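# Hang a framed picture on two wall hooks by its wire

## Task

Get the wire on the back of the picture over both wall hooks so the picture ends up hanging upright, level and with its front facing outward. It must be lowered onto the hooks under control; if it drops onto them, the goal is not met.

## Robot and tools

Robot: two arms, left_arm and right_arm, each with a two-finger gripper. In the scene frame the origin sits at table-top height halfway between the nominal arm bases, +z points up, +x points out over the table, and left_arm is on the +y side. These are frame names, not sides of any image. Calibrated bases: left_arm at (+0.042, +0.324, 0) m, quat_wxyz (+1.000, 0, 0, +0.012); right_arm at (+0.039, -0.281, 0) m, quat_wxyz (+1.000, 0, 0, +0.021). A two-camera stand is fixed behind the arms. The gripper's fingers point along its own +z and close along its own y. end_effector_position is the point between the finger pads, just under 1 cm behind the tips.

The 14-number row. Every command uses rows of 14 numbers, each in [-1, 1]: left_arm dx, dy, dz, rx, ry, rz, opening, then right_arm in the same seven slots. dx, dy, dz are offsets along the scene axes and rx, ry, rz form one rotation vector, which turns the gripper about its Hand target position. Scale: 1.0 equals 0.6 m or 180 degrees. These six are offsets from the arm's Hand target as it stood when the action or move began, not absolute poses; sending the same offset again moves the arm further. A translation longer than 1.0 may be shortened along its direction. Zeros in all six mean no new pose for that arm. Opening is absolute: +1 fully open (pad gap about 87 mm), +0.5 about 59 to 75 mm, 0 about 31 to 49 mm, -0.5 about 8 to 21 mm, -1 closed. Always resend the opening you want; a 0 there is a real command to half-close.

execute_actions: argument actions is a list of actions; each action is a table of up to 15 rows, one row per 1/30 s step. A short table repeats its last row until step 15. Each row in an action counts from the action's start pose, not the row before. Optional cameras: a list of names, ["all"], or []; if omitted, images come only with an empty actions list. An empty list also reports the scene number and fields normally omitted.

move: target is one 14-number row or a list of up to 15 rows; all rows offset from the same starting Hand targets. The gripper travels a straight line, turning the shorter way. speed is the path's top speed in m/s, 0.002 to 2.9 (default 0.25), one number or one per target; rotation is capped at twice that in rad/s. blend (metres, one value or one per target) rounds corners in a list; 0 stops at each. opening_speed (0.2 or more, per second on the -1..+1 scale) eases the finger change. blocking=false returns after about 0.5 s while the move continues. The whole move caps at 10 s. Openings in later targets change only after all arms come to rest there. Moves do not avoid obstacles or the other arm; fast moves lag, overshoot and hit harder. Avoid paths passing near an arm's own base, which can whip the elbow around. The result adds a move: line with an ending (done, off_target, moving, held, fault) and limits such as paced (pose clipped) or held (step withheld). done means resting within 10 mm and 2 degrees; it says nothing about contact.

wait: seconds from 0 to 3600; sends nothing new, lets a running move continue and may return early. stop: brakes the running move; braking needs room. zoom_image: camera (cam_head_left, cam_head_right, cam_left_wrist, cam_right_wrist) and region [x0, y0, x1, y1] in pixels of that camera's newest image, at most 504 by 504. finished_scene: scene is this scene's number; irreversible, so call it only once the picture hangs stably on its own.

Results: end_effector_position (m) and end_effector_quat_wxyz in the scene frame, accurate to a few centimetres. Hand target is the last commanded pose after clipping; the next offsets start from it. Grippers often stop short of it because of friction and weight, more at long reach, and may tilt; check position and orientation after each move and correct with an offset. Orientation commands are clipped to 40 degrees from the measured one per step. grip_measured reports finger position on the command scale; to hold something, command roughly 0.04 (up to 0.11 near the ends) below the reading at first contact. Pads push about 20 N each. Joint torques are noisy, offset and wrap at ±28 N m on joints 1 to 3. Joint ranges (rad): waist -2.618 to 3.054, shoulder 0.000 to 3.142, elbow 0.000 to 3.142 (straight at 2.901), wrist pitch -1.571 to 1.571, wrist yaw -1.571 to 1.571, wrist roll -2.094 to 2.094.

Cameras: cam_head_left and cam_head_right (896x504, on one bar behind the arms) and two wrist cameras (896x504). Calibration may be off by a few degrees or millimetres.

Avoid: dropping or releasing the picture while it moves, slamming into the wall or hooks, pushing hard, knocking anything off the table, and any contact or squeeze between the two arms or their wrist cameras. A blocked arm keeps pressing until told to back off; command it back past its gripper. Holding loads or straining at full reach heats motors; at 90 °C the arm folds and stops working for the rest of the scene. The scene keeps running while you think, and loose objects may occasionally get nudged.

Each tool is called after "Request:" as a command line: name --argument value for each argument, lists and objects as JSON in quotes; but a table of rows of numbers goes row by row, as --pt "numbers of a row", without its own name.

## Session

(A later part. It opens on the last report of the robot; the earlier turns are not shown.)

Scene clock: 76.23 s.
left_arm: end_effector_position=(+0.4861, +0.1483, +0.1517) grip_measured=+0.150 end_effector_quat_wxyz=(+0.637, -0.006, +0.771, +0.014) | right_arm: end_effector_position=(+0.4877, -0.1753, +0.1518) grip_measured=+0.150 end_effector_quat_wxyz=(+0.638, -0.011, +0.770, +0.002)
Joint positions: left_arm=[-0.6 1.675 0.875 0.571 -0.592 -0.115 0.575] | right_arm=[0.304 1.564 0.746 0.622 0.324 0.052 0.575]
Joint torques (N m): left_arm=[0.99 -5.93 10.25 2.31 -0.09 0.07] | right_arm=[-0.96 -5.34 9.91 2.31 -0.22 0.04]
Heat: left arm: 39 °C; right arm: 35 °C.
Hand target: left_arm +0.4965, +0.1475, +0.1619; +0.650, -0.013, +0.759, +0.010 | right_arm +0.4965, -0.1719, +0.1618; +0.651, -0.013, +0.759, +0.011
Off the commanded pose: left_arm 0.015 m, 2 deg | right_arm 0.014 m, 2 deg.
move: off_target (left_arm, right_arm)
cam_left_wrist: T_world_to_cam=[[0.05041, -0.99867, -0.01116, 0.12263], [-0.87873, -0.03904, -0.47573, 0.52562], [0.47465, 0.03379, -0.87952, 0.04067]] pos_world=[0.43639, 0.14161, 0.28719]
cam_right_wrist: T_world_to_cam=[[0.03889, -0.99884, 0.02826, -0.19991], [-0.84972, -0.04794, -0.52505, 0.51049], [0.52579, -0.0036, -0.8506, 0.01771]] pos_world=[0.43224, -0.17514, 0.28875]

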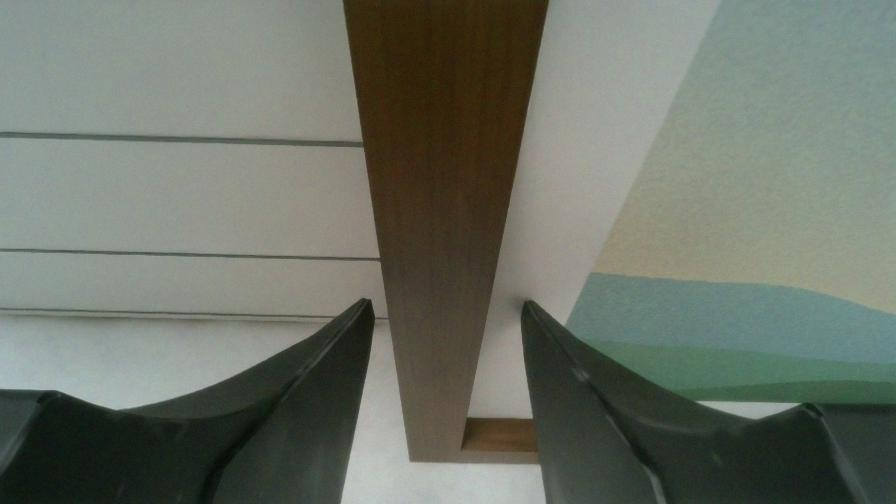

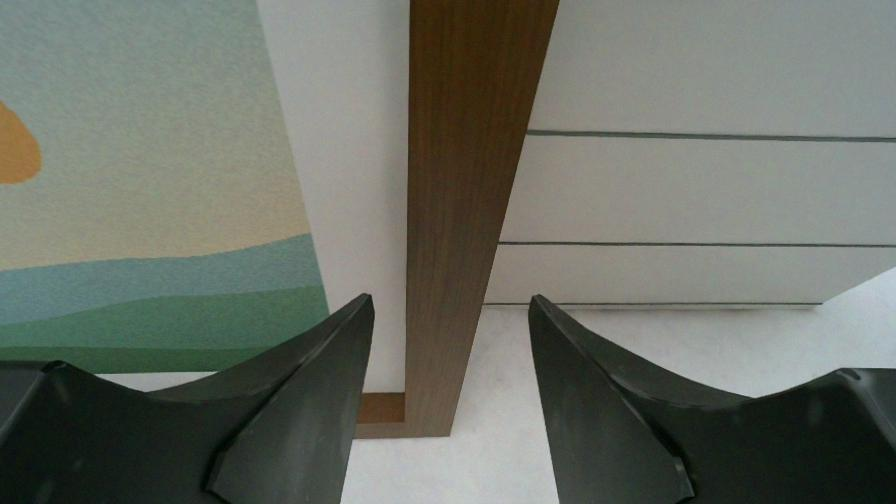

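Request:
move --target '[0.0,0.006,0.0,0,0,0,0.15,0.0215,0.001,-0.002,0,0,0,0.15]' --speed 0.08 --cameras '["cam_left_wrist","cam_right_wrist"]'

Request:
zoom_image --camera "cam_left_wrist" --region '[300, 200, 600, 400]'

Request:
zoom_image --camera "cam_right_wrist" --region '[300, 200, 600, 400]'

Scene clock: 79.50 s.
left_arm: end_effector_position=(+0.4864, +0.1483, +0.1517) grip_measured=+0.150 end_effector_quat_wxyz=(+0.637, -0.004, +0.771, +0.014) | right_arm: end_effector_position=(+0.5006, -0.1746, +0.1512) grip_measured=+0.150 end_effector_quat_wxyz=(+0.639, -0.011, +0.769, +0.002)
Joint positions: left_arm=[-0.598 1.675 0.875 0.571 -0.587 -0.111 0.575] | right_arm=[0.292 1.612 0.791 0.627 0.312 0.05 0.575]
Joint torques (N m): left_arm=[1.61 -6.54 9.58 2.3 -0.06 0.04] | right_arm=[-0.96 -5.85 9.88 2.31 -0.21 0.04]
Heat: left arm: 39 °C; right arm: 35 °C.
Hand target: left_arm +0.4966, +0.1512, +0.1619; +0.650, -0.013, +0.759, +0.011 | right_arm +0.5094, -0.1713, +0.1606; +0.651, -0.013, +0.759, +0.011
Off the commanded pose: left_arm 0.015 m, 2 deg | right_arm 0.013 m, 2 deg.
move: off_target (left_arm, right_arm)
cam_left_wrist: T_world_to_cam=[[0.04642, -0.99883, -0.01369, 0.125], [-0.87909, -0.03434, -0.47542, 0.52537], [0.47439, 0.0341, -0.87965, 0.04059]] pos_world=[0.43679, 0.14151, 0.28719]
cam_right_wrist: T_world_to_cam=[[0.03863, -0.99887, 0.02749, -0.19946], [-0.84917, -0.04731, -0.526, 0.52122], [0.5267, -0.00302, -0.85004, 0.01001]] pos_world=[0.44504, -0.17455, 0.28815]

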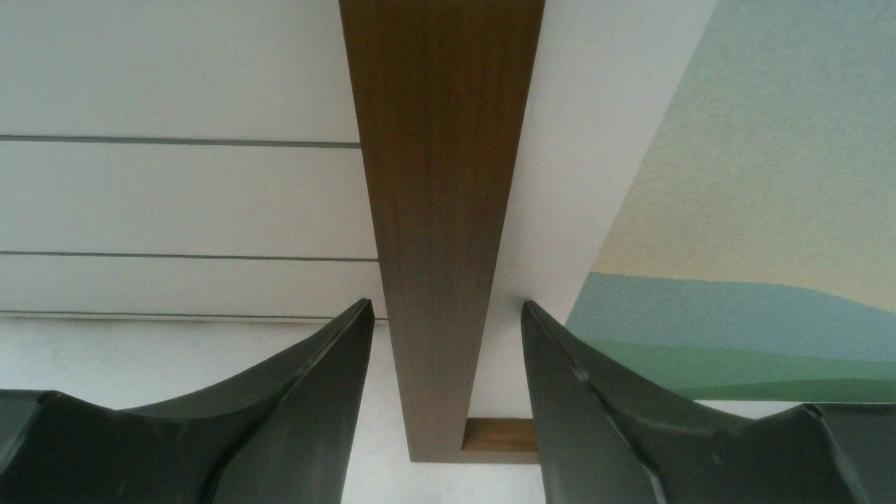

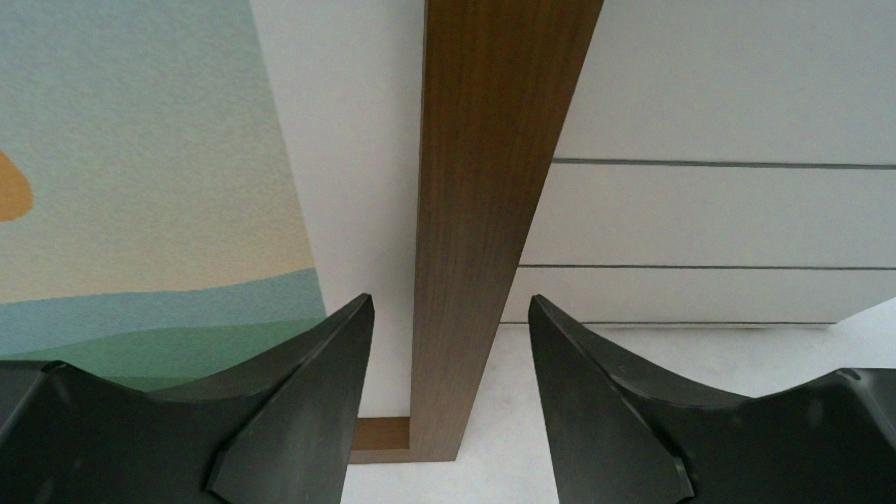

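Scaled by 1.680.

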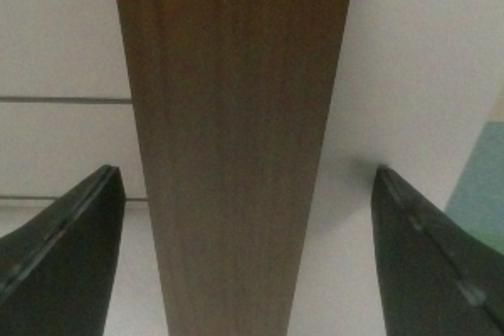

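Scaled by 1.680.

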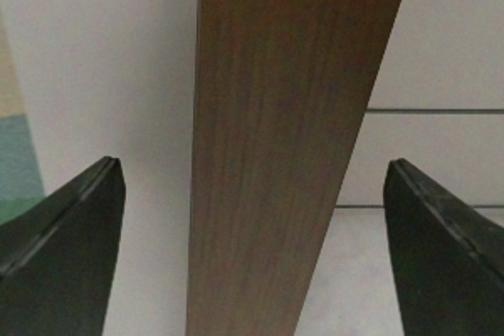

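Request:
move --target '[0.0,0.003,0.0,0,0,0,0.15,0.0155,-0.005,-0.002,0,0,0,0.15]' --speed 0.06 --cameras '["cam_left_wrist","cam_right_wrist"]'

Request:
zoom_image --camera "cam_right_wrist" --region '[300, 200, 600, 400]'

Scene clock: 81.07 s.
left_arm: end_effector_position=(+0.4870, +0.1482, +0.1517) grip_measured=+0.150 end_effector_quat_wxyz=(+0.637, -0.002, +0.771, +0.011) | right_arm: end_effector_position=(+0.5061, -0.1759, +0.1509) grip_measured=+0.150 end_effector_quat_wxyz=(+0.639, -0.013, +0.769, +0.004)
Joint positions: left_arm=[-0.594 1.675 0.875 0.573 -0.578 -0.11 0.575] | right_arm=[0.28 1.629 0.807 0.629 0.294 0.045 0.575]
Joint torques (N m): left_arm=[1.7 -6.82 9.26 2.3 -0.11 0.07] | right_arm=[-1.47 -4.89 10.95 2.35 -0.22 0.06]
Heat: left arm: 39 °C; right arm: 35 °C.
Hand target: left_arm +0.4965, +0.1529, +0.1618; +0.650, -0.013, +0.759, +0.010 | right_arm +0.5187, -0.1744, +0.1594; +0.651, -0.013, +0.759, +0.011
Off the commanded pose: left_arm 0.015 m, 2 deg | right_arm 0.015 m, 2 deg.
move: off_target (left_arm, right_arm)
cam_left_wrist: T_world_to_cam=[[0.04077, -0.99909, -0.0121, 0.12742], [-0.87937, -0.03013, -0.47519, 0.52541], [0.47439, 0.03001, -0.8798, 0.04101]] pos_world=[0.43738, 0.1419, 0.28729]
cam_right_wrist: T_world_to_cam=[[0.04481, -0.99859, 0.02831, -0.20414], [-0.84882, -0.053, -0.52601, 0.52442], [0.52677, -0.00046, -0.85001, 0.00731]] pos_world=[0.45044, -0.17605, 0.28785]

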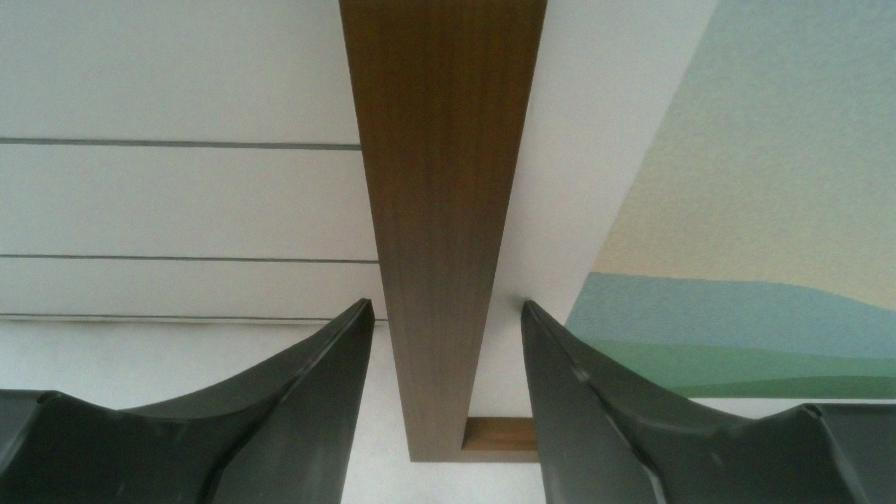

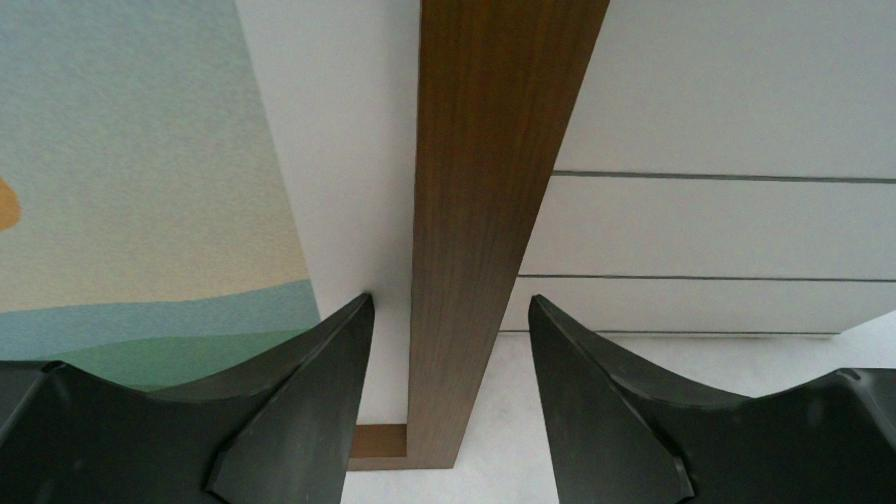

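Scaled by 1.680.

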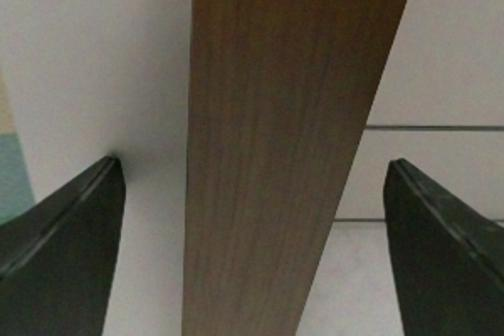

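Request:
move --target '[0,0,0,0,0,0,-0.6,0,0,0,0,0,0,-0.6]' --opening_speed 0.6 --cameras '["all"]'

Scene clock: 83.17 s.
left_arm: end_effector_position=(+0.4886, +0.1512, +0.1523) grip_measured=-0.236 end_effector_quat_wxyz=(+0.638, +0.000, +0.770, +0.014) | right_arm: end_effector_position=(+0.5080, -0.1744, +0.1507) grip_measured=-0.265 end_effector_quat_wxyz=(+0.638, -0.018, +0.770, +0.010)
Joint positions: left_arm=[-0.586 1.675 0.875 0.576 -0.572 -0.1 0.382] | right_arm=[0.274 1.635 0.813 0.629 0.273 0.046 0.368]
Joint torques (N m): left_arm=[1.03 -6.79 9.29 2.28 -0.16 -0.04] | right_arm=[-0.91 -5.35 10.44 2.35 -0.03 0.05]
Heat: left arm: 39 °C; right arm: 35 °C.
Hand target: left_arm +0.4965, +0.1529, +0.1618; +0.650, -0.013, +0.759, +0.010 | right_arm +0.5187, -0.1743, +0.1594; +0.651, -0.013, +0.759, +0.011
Off the commanded pose: left_arm 0.013 m, 2 deg | right_arm 0.014 m, 2 deg.
move: done
cam_left_wrist: T_world_to_cam=[[0.04164, -0.99894, -0.01942, 0.13098], [-0.87852, -0.02735, -0.47693, 0.52661], [0.47589, 0.03692, -0.87873, 0.03867]] pos_world=[0.43878, 0.14381, 0.28768]
cam_right_wrist: T_world_to_cam=[[0.05966, -0.99793, 0.02405, -0.20954], [-0.84865, -0.06339, -0.52514, 0.52395], [0.52558, 0.01092, -0.85068, 0.00878]] pos_world=[0.45254, -0.17598, 0.28765]

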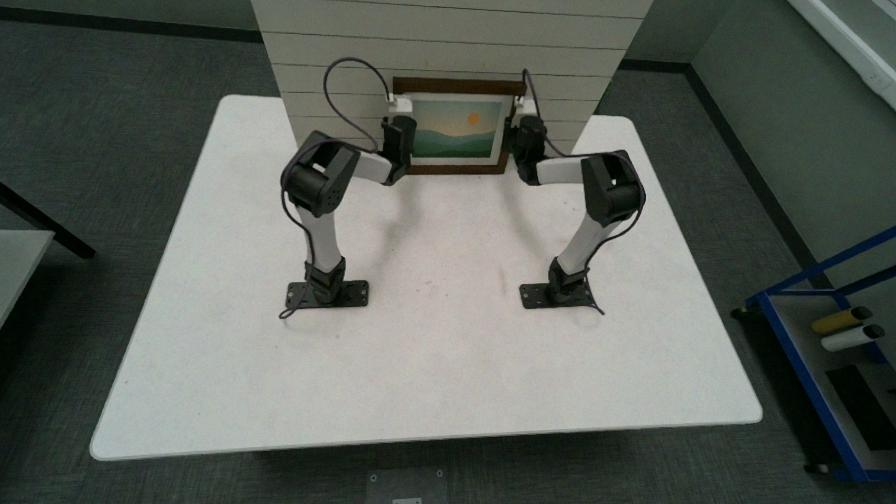

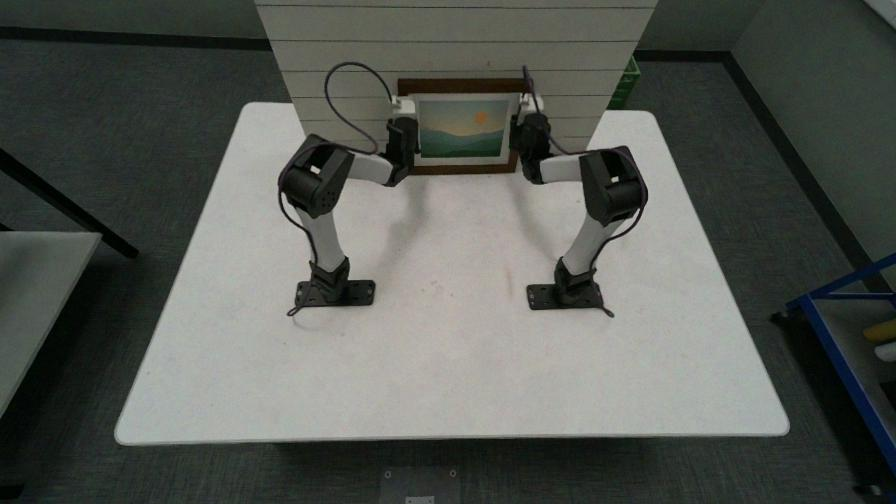

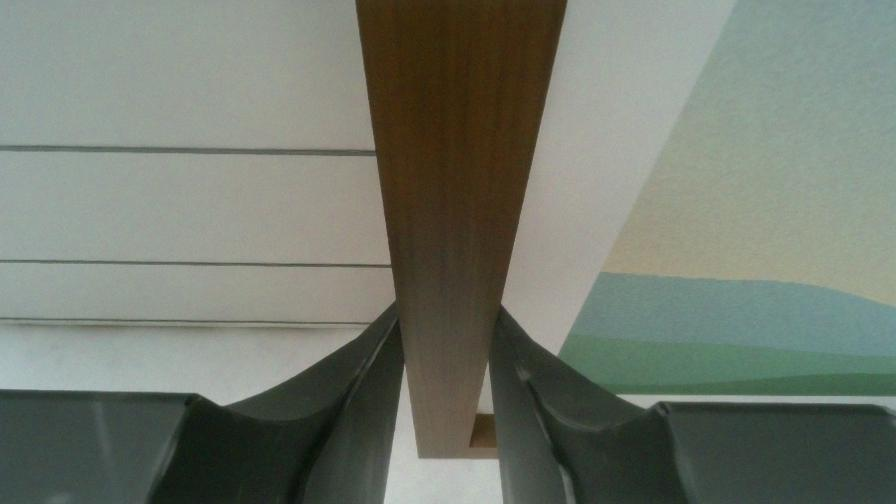

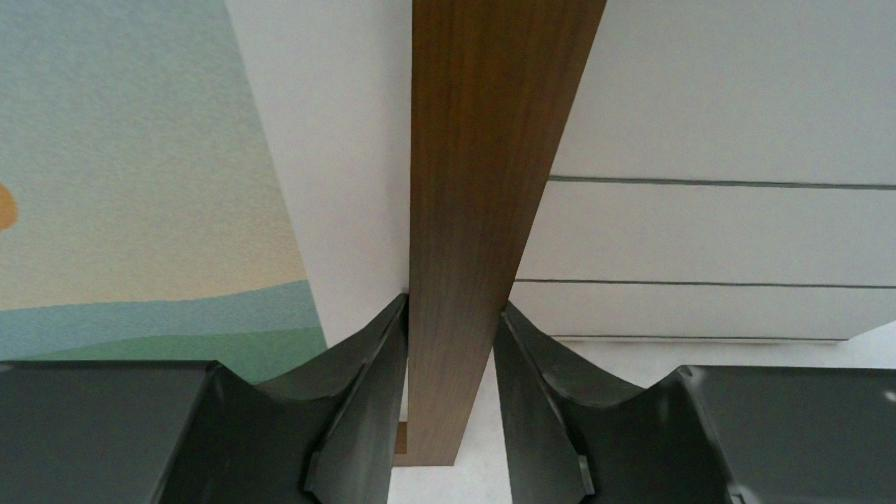

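Request:
move --pt "-0.033 0 0.0085 -0.0018 0.05 0 -0.6 -0.033 0 0.0085 -0.0018 0.05 0 -0.6" --pt "-0.066 0 -0.004 -0.0035 0.0983 0 -0.6 -0.066 0 -0.004 -0.0035 0.0983 0 -0.6" --speed 0.1 --blend '[0.01,0]' --cameras '["all"]'

Scene clock: 99.03 s.
left_arm: end_effector_position=(+0.4601, +0.1531, +0.1491) grip_measured=-0.239 end_effector_quat_wxyz=(+0.525, +0.003, +0.851, +0.016) | right_arm: end_effector_position=(+0.4823, -0.1750, +0.1471) grip_measured=-0.274 end_effector_quat_wxyz=(+0.527, -0.001, +0.850, +0.013)
Joint positions: left_arm=[-0.586 1.595 1.055 -0.002 -0.52 -0.256 0.38] | right_arm=[0.277 1.557 0.989 0.091 0.262 0.158 0.363]
Joint torques (N m): left_arm=[-0.28 -9.51 10.1 1.48 -0.3 -0.4] | right_arm=[0.13 -8.84 10.07 1.51 -0.01 -0.19]
Heat: left arm: 39 °C; right arm: 36 °C.
Hand target: left_arm +0.4570, +0.1529, +0.1597; +0.526, -0.015, +0.850, +0.008 | right_arm +0.4792, -0.1743, +0.1571; +0.526, -0.015, +0.850, +0.009
Off the commanded pose: left_arm 0.011 m, 2 deg | right_arm 0.010 m, 2 deg.
move: off_target (left_arm)
cam_left_wrist: T_world_to_cam=[[0.03523, -0.99879, -0.03435, 0.13918], [-0.9753, -0.02686, -0.21923, 0.50606], [0.21805, 0.04123, -0.97507, 0.18177]] pos_world=[0.44903, 0.14512, 0.29296]
cam_right_wrist: T_world_to_cam=[[0.03842, -0.9992, -0.01081, -0.19334], [-0.96041, -0.03393, -0.27651, 0.52274], [0.27593, 0.021, -0.96095, 0.15771]] pos_world=[0.46595, -0.17876, 0.29401]

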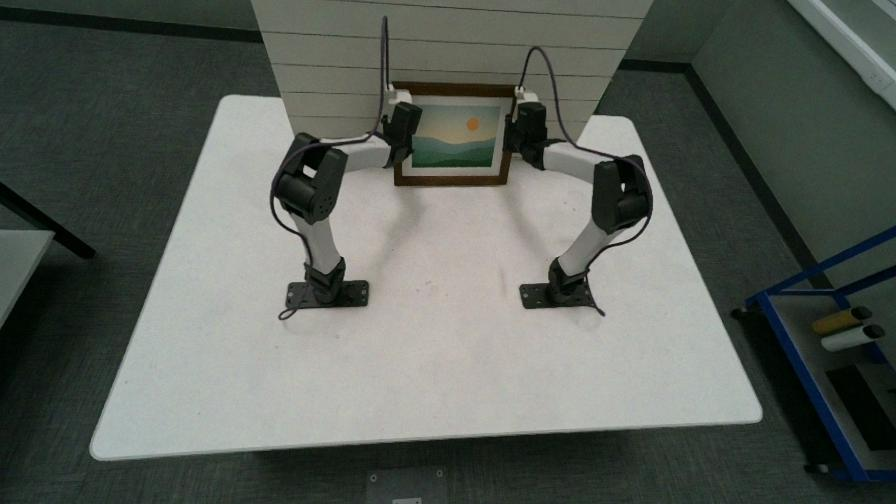

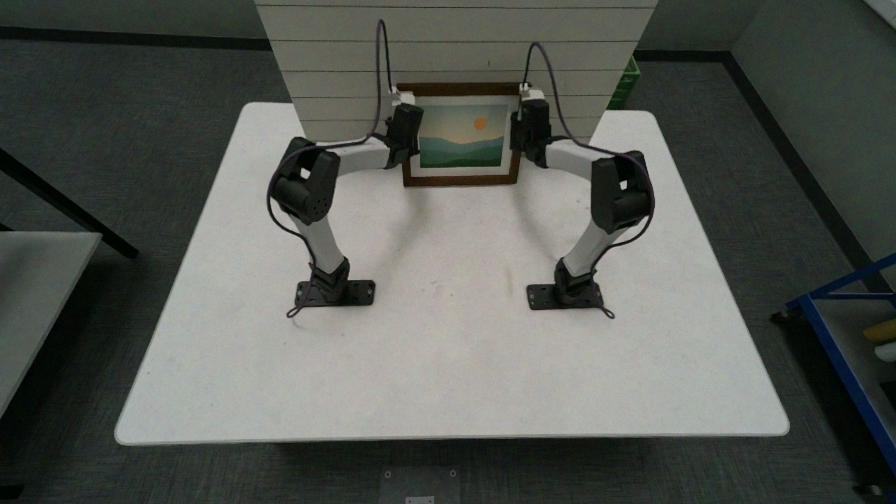

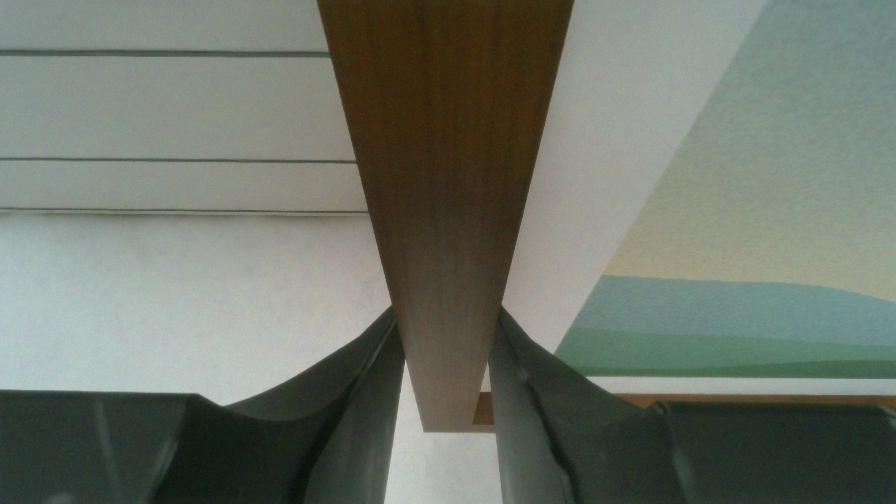

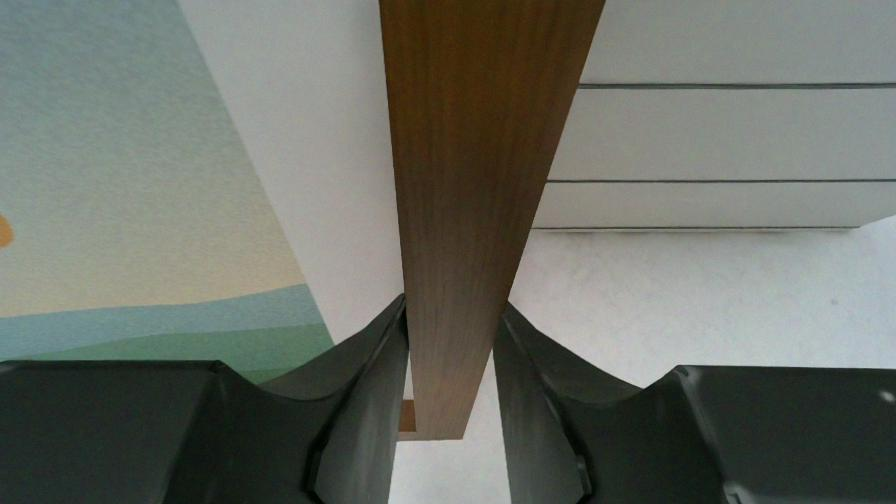

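Request:
move --pt "0 0 0 0 0 0 0.15 0 0 0 0 0 0 -0.6" --pt "-0.0893 0 0.045 0 0 0 0.15 0 0 0 0 0 0 -0.6" --pt "-0.145 0.1785 -0.016 -0.4983 0.0417 -0.0586 0.15 0 0 0 0 0 0 -0.6" --pt "0.0383 0.0902 -0.1162 -0.4983 0.0417 -0.0586 -0.9 0 0 0 0 0 0 -0.6" --speed '[0.1,0.1,0.3,0.25]' --blend '[0,0.02,0.03,0]' --cameras '["all"]'

Scene clock: 109.70 s.
left_arm: end_effector_position=(+0.4756, +0.2100, +0.0839) grip_measured=-0.897 end_effector_quat_wxyz=(+0.295, -0.325, +0.643, -0.627) | right_arm: end_effector_position=(+0.4822, -0.1751, +0.1470) grip_measured=-0.274 end_effector_quat_wxyz=(+0.527, -0.001, +0.850, +0.013)
Joint positions: left_arm=[0.059 2.164 0.68 1.432 0.747 -1.563 0.052] | right_arm=[0.277 1.557 0.989 0.09 0.262 0.158 0.363]
Joint torques (N m): left_arm=[-0.81 -7.04 5.97 2.45 -0.1 0.01] | right_arm=[0.13 -8.84 10.07 1.54 -0.01 -0.19]
Heat: left arm: 38 °C; right arm: 38 °C.
Hand target: left_arm +0.4800, +0.2071, +0.0899; +0.310, -0.310, +0.636, -0.635 | right_arm +0.4791, -0.1743, +0.1571; +0.526, -0.015, +0.850, +0.009
Off the commanded pose: left_arm 0.008 m, 3 deg | right_arm 0.011 m, 2 deg.
move: off_target (left_arm); target 4's new opening was sent with left_arm's hand 0.008 m and 3 deg from that target
cam_left_wrist: T_world_to_cam=[[0.06968, -0.01006, 0.99752, -0.11734], [-0.99736, -0.021, 0.06946, 0.49351], [0.02025, -0.99973, -0.0115, 0.3443]] pos_world=[0.49342, 0.35339, 0.08672]
cam_right_wrist: T_world_to_cam=[[0.03836, -0.99921, -0.01065, -0.19337], [-0.96061, -0.03394, -0.27583, 0.52257], [0.27525, 0.02081, -0.96115, 0.15786]] pos_world=[0.46595, -0.17876, 0.29381]

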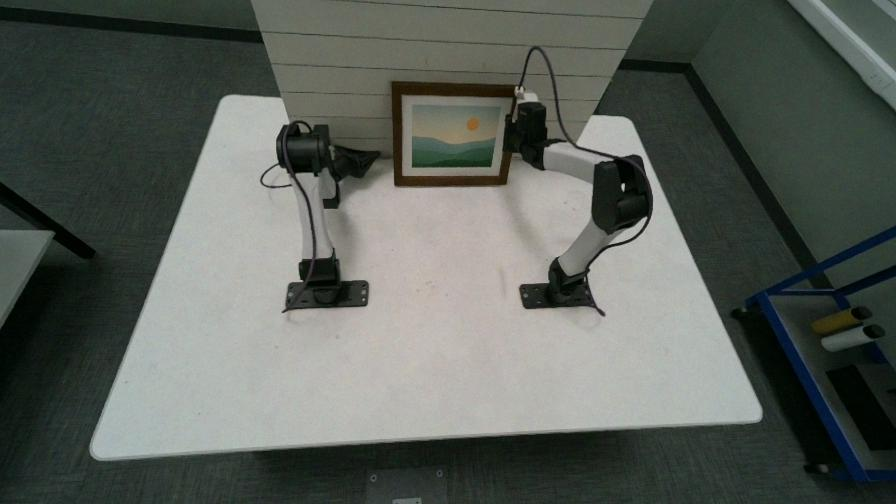

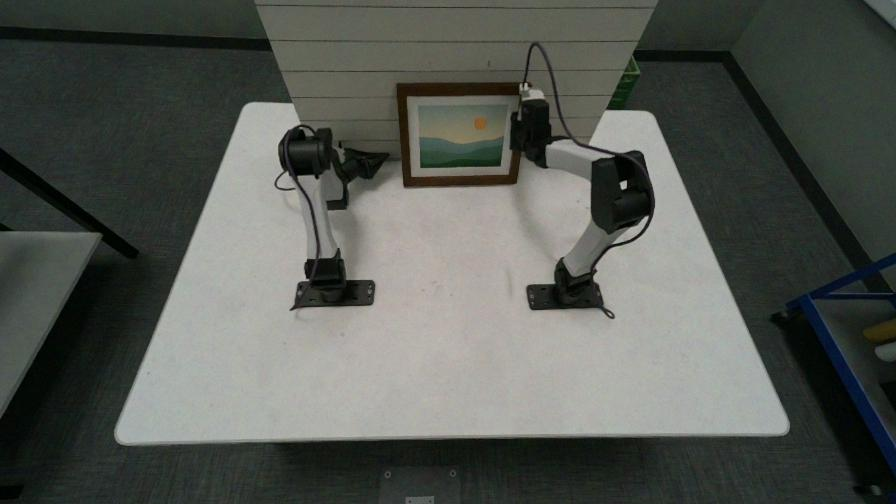

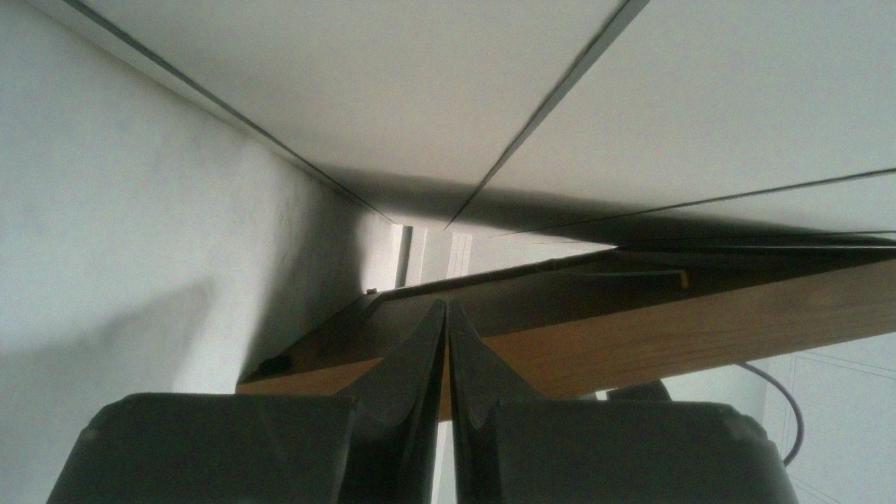

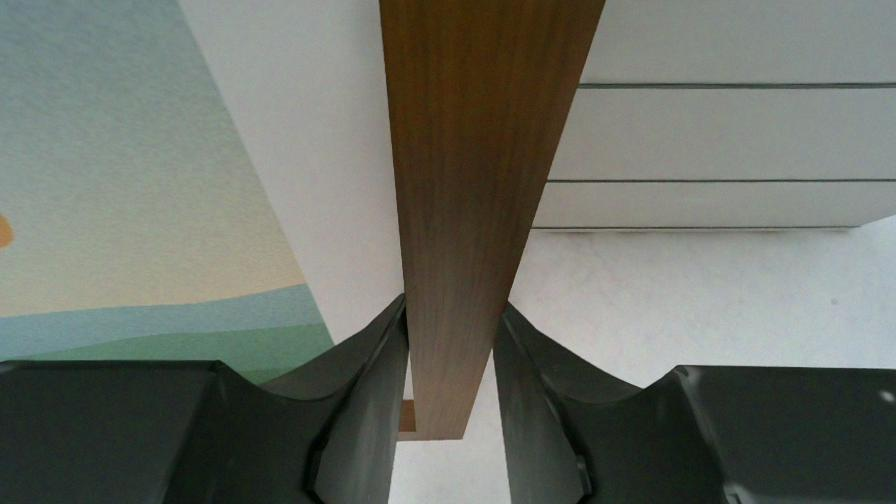

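Excellent view of the back.

Request:
zoom_image --camera "cam_left_wrist" --region '[230, 210, 560, 400]'

Request:
zoom_image --camera "cam_left_wrist" --region '[540, 210, 896, 400]'

Request:
zoom_image --camera "cam_left_wrist" --region '[500, 230, 720, 320]'

Scaled by 1.527.

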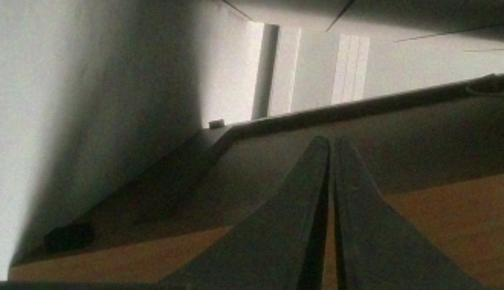

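Scaled by 1.416.

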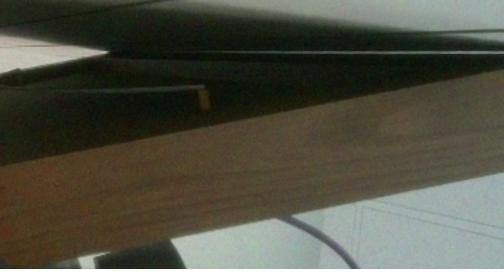

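Scaled by 2.291.

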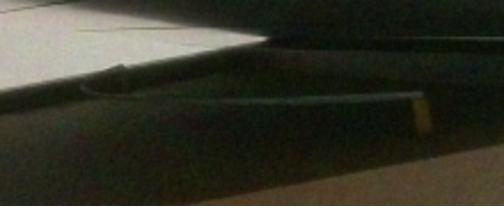

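Request:
move --pt "-0.1833 0.0882 0.1002 0.4983 -0.0417 0.0586 0.15 0 0 0 0 0 0 -0.6" --pt "-0.1277 -0.0903 0.1613 0.4983 -0.0417 0.0586 0.15 0 0 0 0 0 0 -0.6" --pt "-0.0383 -0.0903 0.1163 0.4983 -0.0417 0.0586 0.15 0 0 0 0 0 0 -0.6" --pt "-0.0383 -0.0903 0.1163 0.4983 -0.0417 0.0586 -0.6 0 0 0 0 0 0 -0.6" --speed '[0.3,0.3,0.1,0.1]' --blend '[0.03,0.01,0,0]' --opening_speed 0.8 --cameras '["all"]'

Scene clock: 132.43 s.
left_arm: end_effector_position=(+0.4462, +0.1523, +0.1506) grip_measured=-0.260 end_effector_quat_wxyz=(+0.513, -0.008, +0.858, +0.006) | right_arm: end_effector_position=(+0.4822, -0.1751, +0.1470) grip_measured=-0.274 end_effector_quat_wxyz=(+0.527, -0.001, +0.850, +0.013)
Joint positions: left_arm=[-0.599 1.555 1.047 -0.068 -0.516 -0.308 0.37] | right_arm=[0.277 1.557 0.989 0.09 0.262 0.158 0.363]
Joint torques (N m): left_arm=[0.79 -5.56 10.85 2.04 -0.36 0.09] | right_arm=[0.14 -8.83 10.11 1.54 -0.01 -0.19]
Heat: left arm: 39 °C; right arm: 42 °C.
Hand target: left_arm +0.4570, +0.1529, +0.1596; +0.526, -0.015, +0.850, +0.008 | right_arm +0.4791, -0.1743, +0.1571; +0.526, -0.015, +0.850, +0.009
Off the commanded pose: left_arm 0.014 m, 2 deg | right_arm 0.011 m, 2 deg.
move: off_target (left_arm); target 4's new opening was sent with left_arm's hand 0.015 m and 2 deg from that target
cam_left_wrist: T_world_to_cam=[[0.04251, -0.99908, -0.00614, 0.13157], [-0.98102, -0.04058, -0.18959, 0.493], [0.18917, 0.01408, -0.98184, 0.20433]] pos_world=[0.4394, 0.14858, 0.2949]
cam_right_wrist: T_world_to_cam=[[0.03836, -0.99921, -0.01065, -0.19337], [-0.96061, -0.03394, -0.27583, 0.52257], [0.27525, 0.02081, -0.96115, 0.15786]] pos_world=[0.46595, -0.17876, 0.29381]

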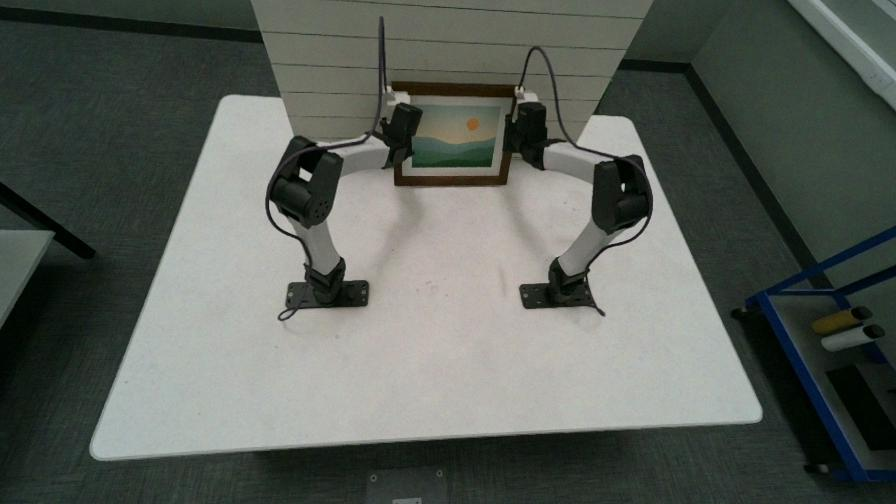

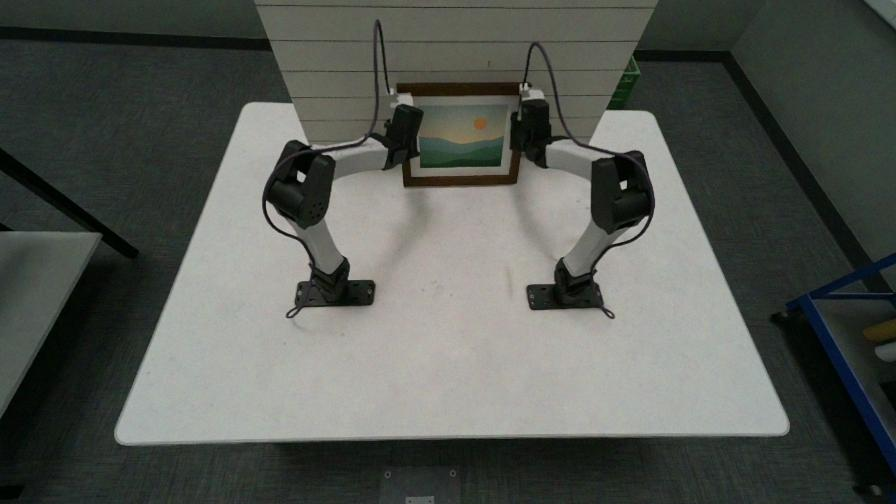

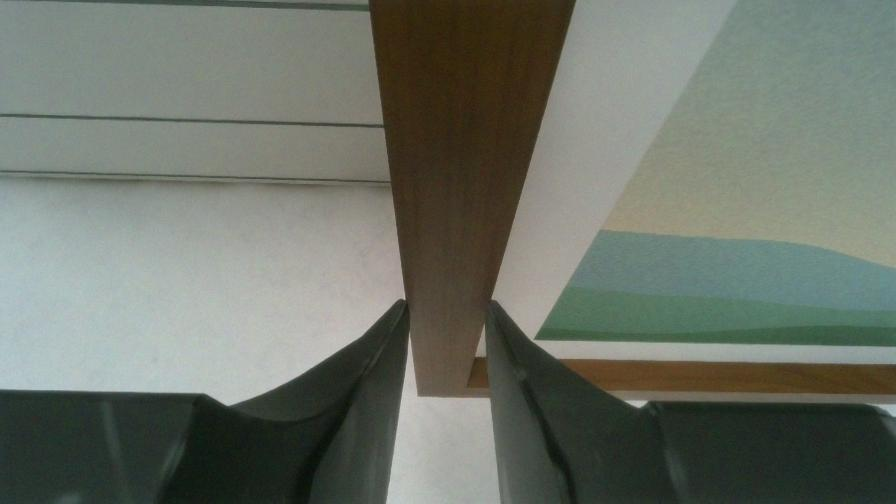

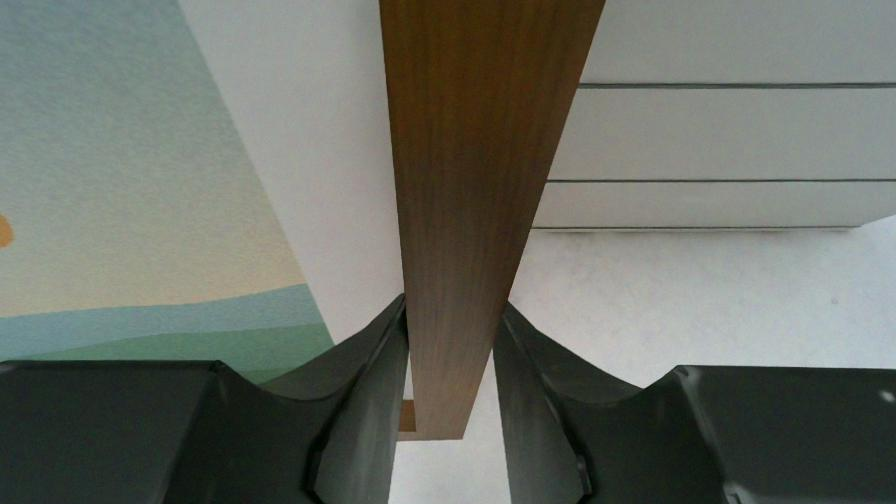

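Request:
move --pt "0 0 0 0 0 0 0.1 0 0 0 0 0 0 -0.6" --pt "0.024 0 -0.008 0 -0.0333 0 0.1 0 0 0 0 0 0 -0.6" --speed 0.08 --opening_speed 1.0 --cameras '["cam_left_wrist"]'

Request:
zoom_image --camera "cam_left_wrist" --region '[300, 200, 600, 400]'

Scene clock: 136.73 s.
left_arm: end_effector_position=(+0.4633, +0.1491, +0.1549) grip_measured=+0.100 end_effector_quat_wxyz=(+0.557, -0.008, +0.830, +0.002) | right_arm: end_effector_position=(+0.4821, -0.1751, +0.1470) grip_measured=-0.274 end_effector_quat_wxyz=(+0.527, -0.001, +0.850, +0.013)
Joint positions: left_arm=[-0.595 1.581 0.997 0.128 -0.534 -0.251 0.55] | right_arm=[0.277 1.556 0.989 0.089 0.262 0.158 0.363]
Joint torques (N m): left_arm=[0.95 -5.46 7.84 2.45 -0.37 0.11] | right_arm=[0.14 -8.77 10.1 1.54 -0.01 -0.19]
Heat: left arm: 39 °C; right arm: 42 °C.
Hand target: left_arm +0.4713, +0.1528, +0.1547; +0.570, -0.016, +0.822, +0.007 | right_arm +0.4791, -0.1743, +0.1571; +0.526, -0.015, +0.850, +0.009
Off the commanded pose: left_arm 0.009 m, 2 deg | right_arm 0.011 m, 2 deg.
move: done
cam_left_wrist: T_world_to_cam=[[0.03793, -0.99927, 0.00405, 0.12812], [-0.95581, -0.03746, -0.29159, 0.51418], [0.29153, 0.00719, -0.95654, 0.15496]] pos_world=[0.44143, 0.14617, 0.29763]

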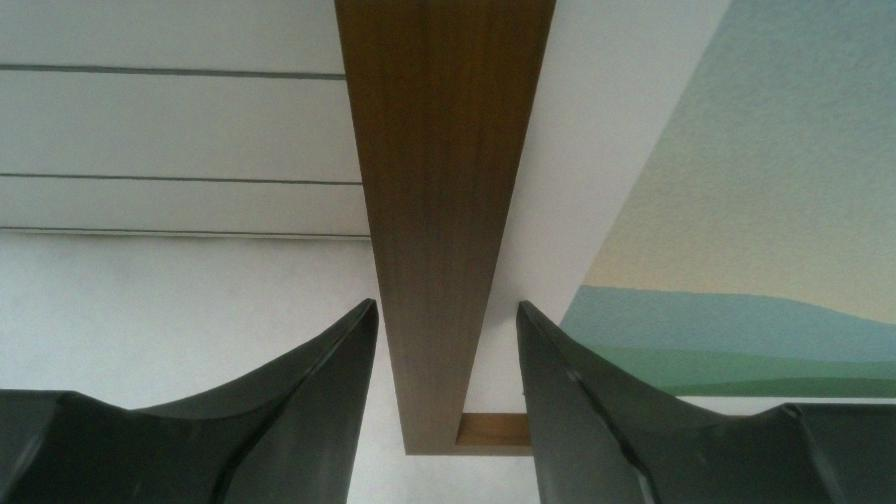

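Scaled by 1.680.

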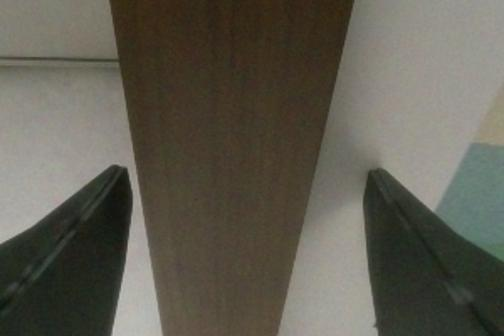

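Request:
move --pt "0 0.004 0 0 0 0 -0.6 0 0 0 0 0 0 -0.6" --pt "-0.0667 0.004 0.0833 0.0017 -0.0483 0 -0.6 -0.0667 0 0.0833 0.0017 -0.0483 0 -0.6" --speed '[0.08,0.1]' --opening_speed 0.8 --cameras '["all"]'

Scene clock: 145.23 s.
left_arm: end_effector_position=(+0.4247, +0.1512, +0.1705) grip_measured=-0.240 end_effector_quat_wxyz=(+0.586, +0.006, +0.810, +0.007) | right_arm: end_effector_position=(+0.4350, -0.1729, +0.1777) grip_measured=-0.283 end_effector_quat_wxyz=(+0.550, -0.013, +0.835, +0.016)
Joint positions: left_arm=[-0.675 1.421 0.853 0.175 -0.616 -0.217 0.38] | right_arm=[0.338 1.33 0.875 0.027 0.308 0.15 0.359]
Joint torques (N m): left_arm=[-0.39 -9.26 8.94 2.61 -0.79 0.33] | right_arm=[0.55 -8.51 8.79 2.51 0.32 -0.27]
Heat: left arm: 40 °C; right arm: 42 °C.
Hand target: left_arm +0.4313, +0.1552, +0.2047; +0.630, -0.015, +0.776, +0.008 | right_arm +0.4391, -0.1743, +0.2070; +0.589, -0.014, +0.808, +0.010
Off the commanded pose: left_arm 0.035 m, 7 deg | right_arm 0.030 m, 6 deg.
move: off_target (left_arm, right_arm)
cam_left_wrist: T_world_to_cam=[[0.0216, -0.9996, -0.01802, 0.14236], [-0.93351, -0.01372, -0.3583, 0.48012], [0.35791, 0.02456, -0.93343, 0.14648]] pos_world=[0.39269, 0.1453, 0.31132]
cam_right_wrist: T_world_to_cam=[[0.06222, -0.99806, 0.00095, -0.20132], [-0.94325, -0.05911, -0.32679, 0.48288], [0.32621, 0.01944, -0.9451, 0.17504]] pos_world=[0.4109, -0.17579, 0.32342]

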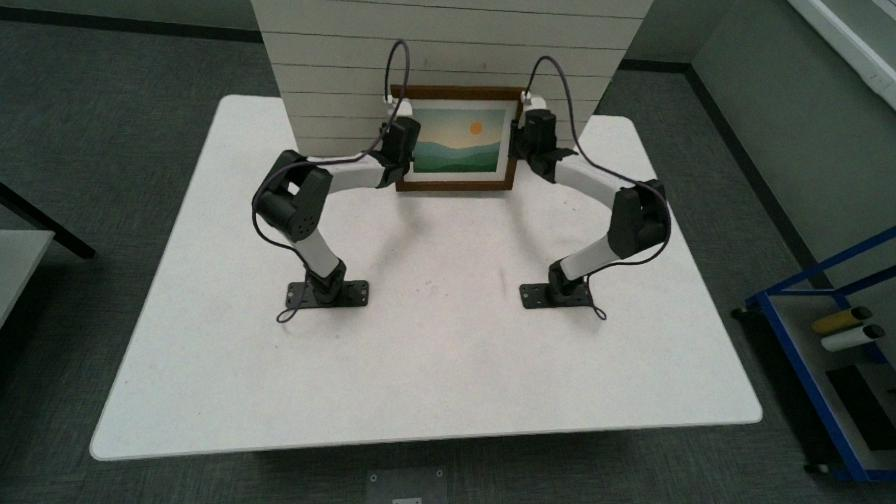

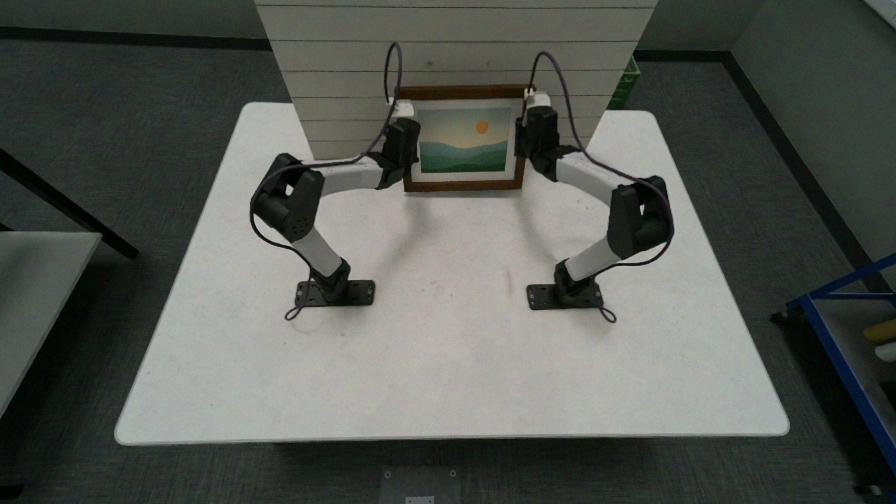

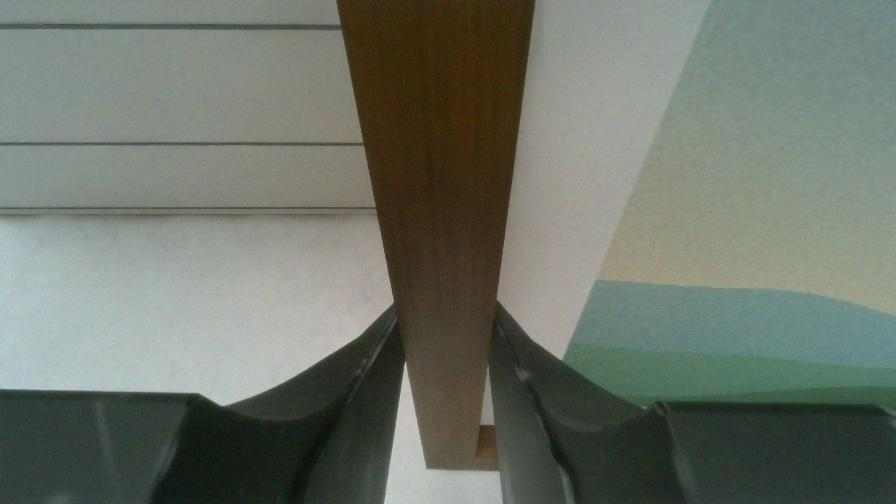

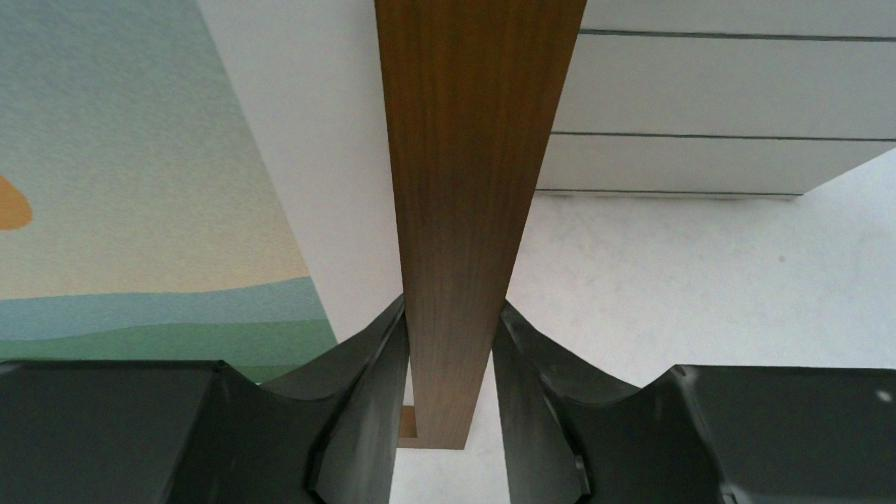

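Request:
zoom_image --camera "cam_head_left" --region '[370, 60, 560, 210]'

Request:
zoom_image --camera "cam_head_right" --region '[370, 60, 560, 210]'

Scaled by 2.653.

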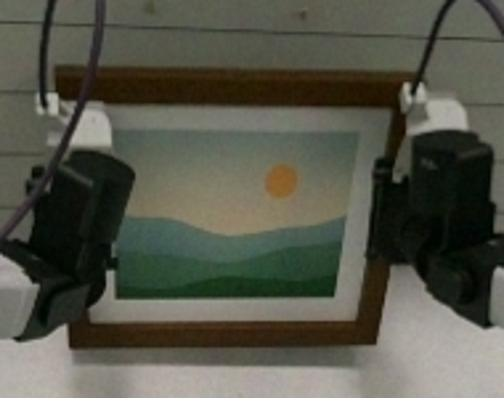

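Scaled by 2.653.

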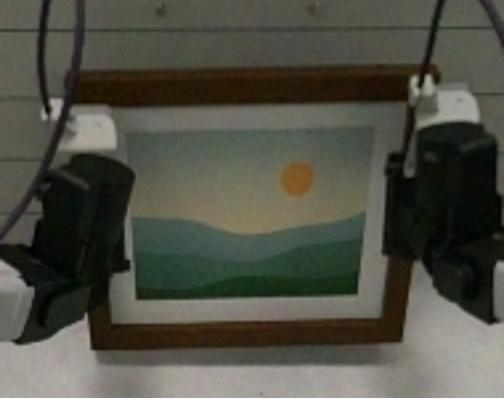

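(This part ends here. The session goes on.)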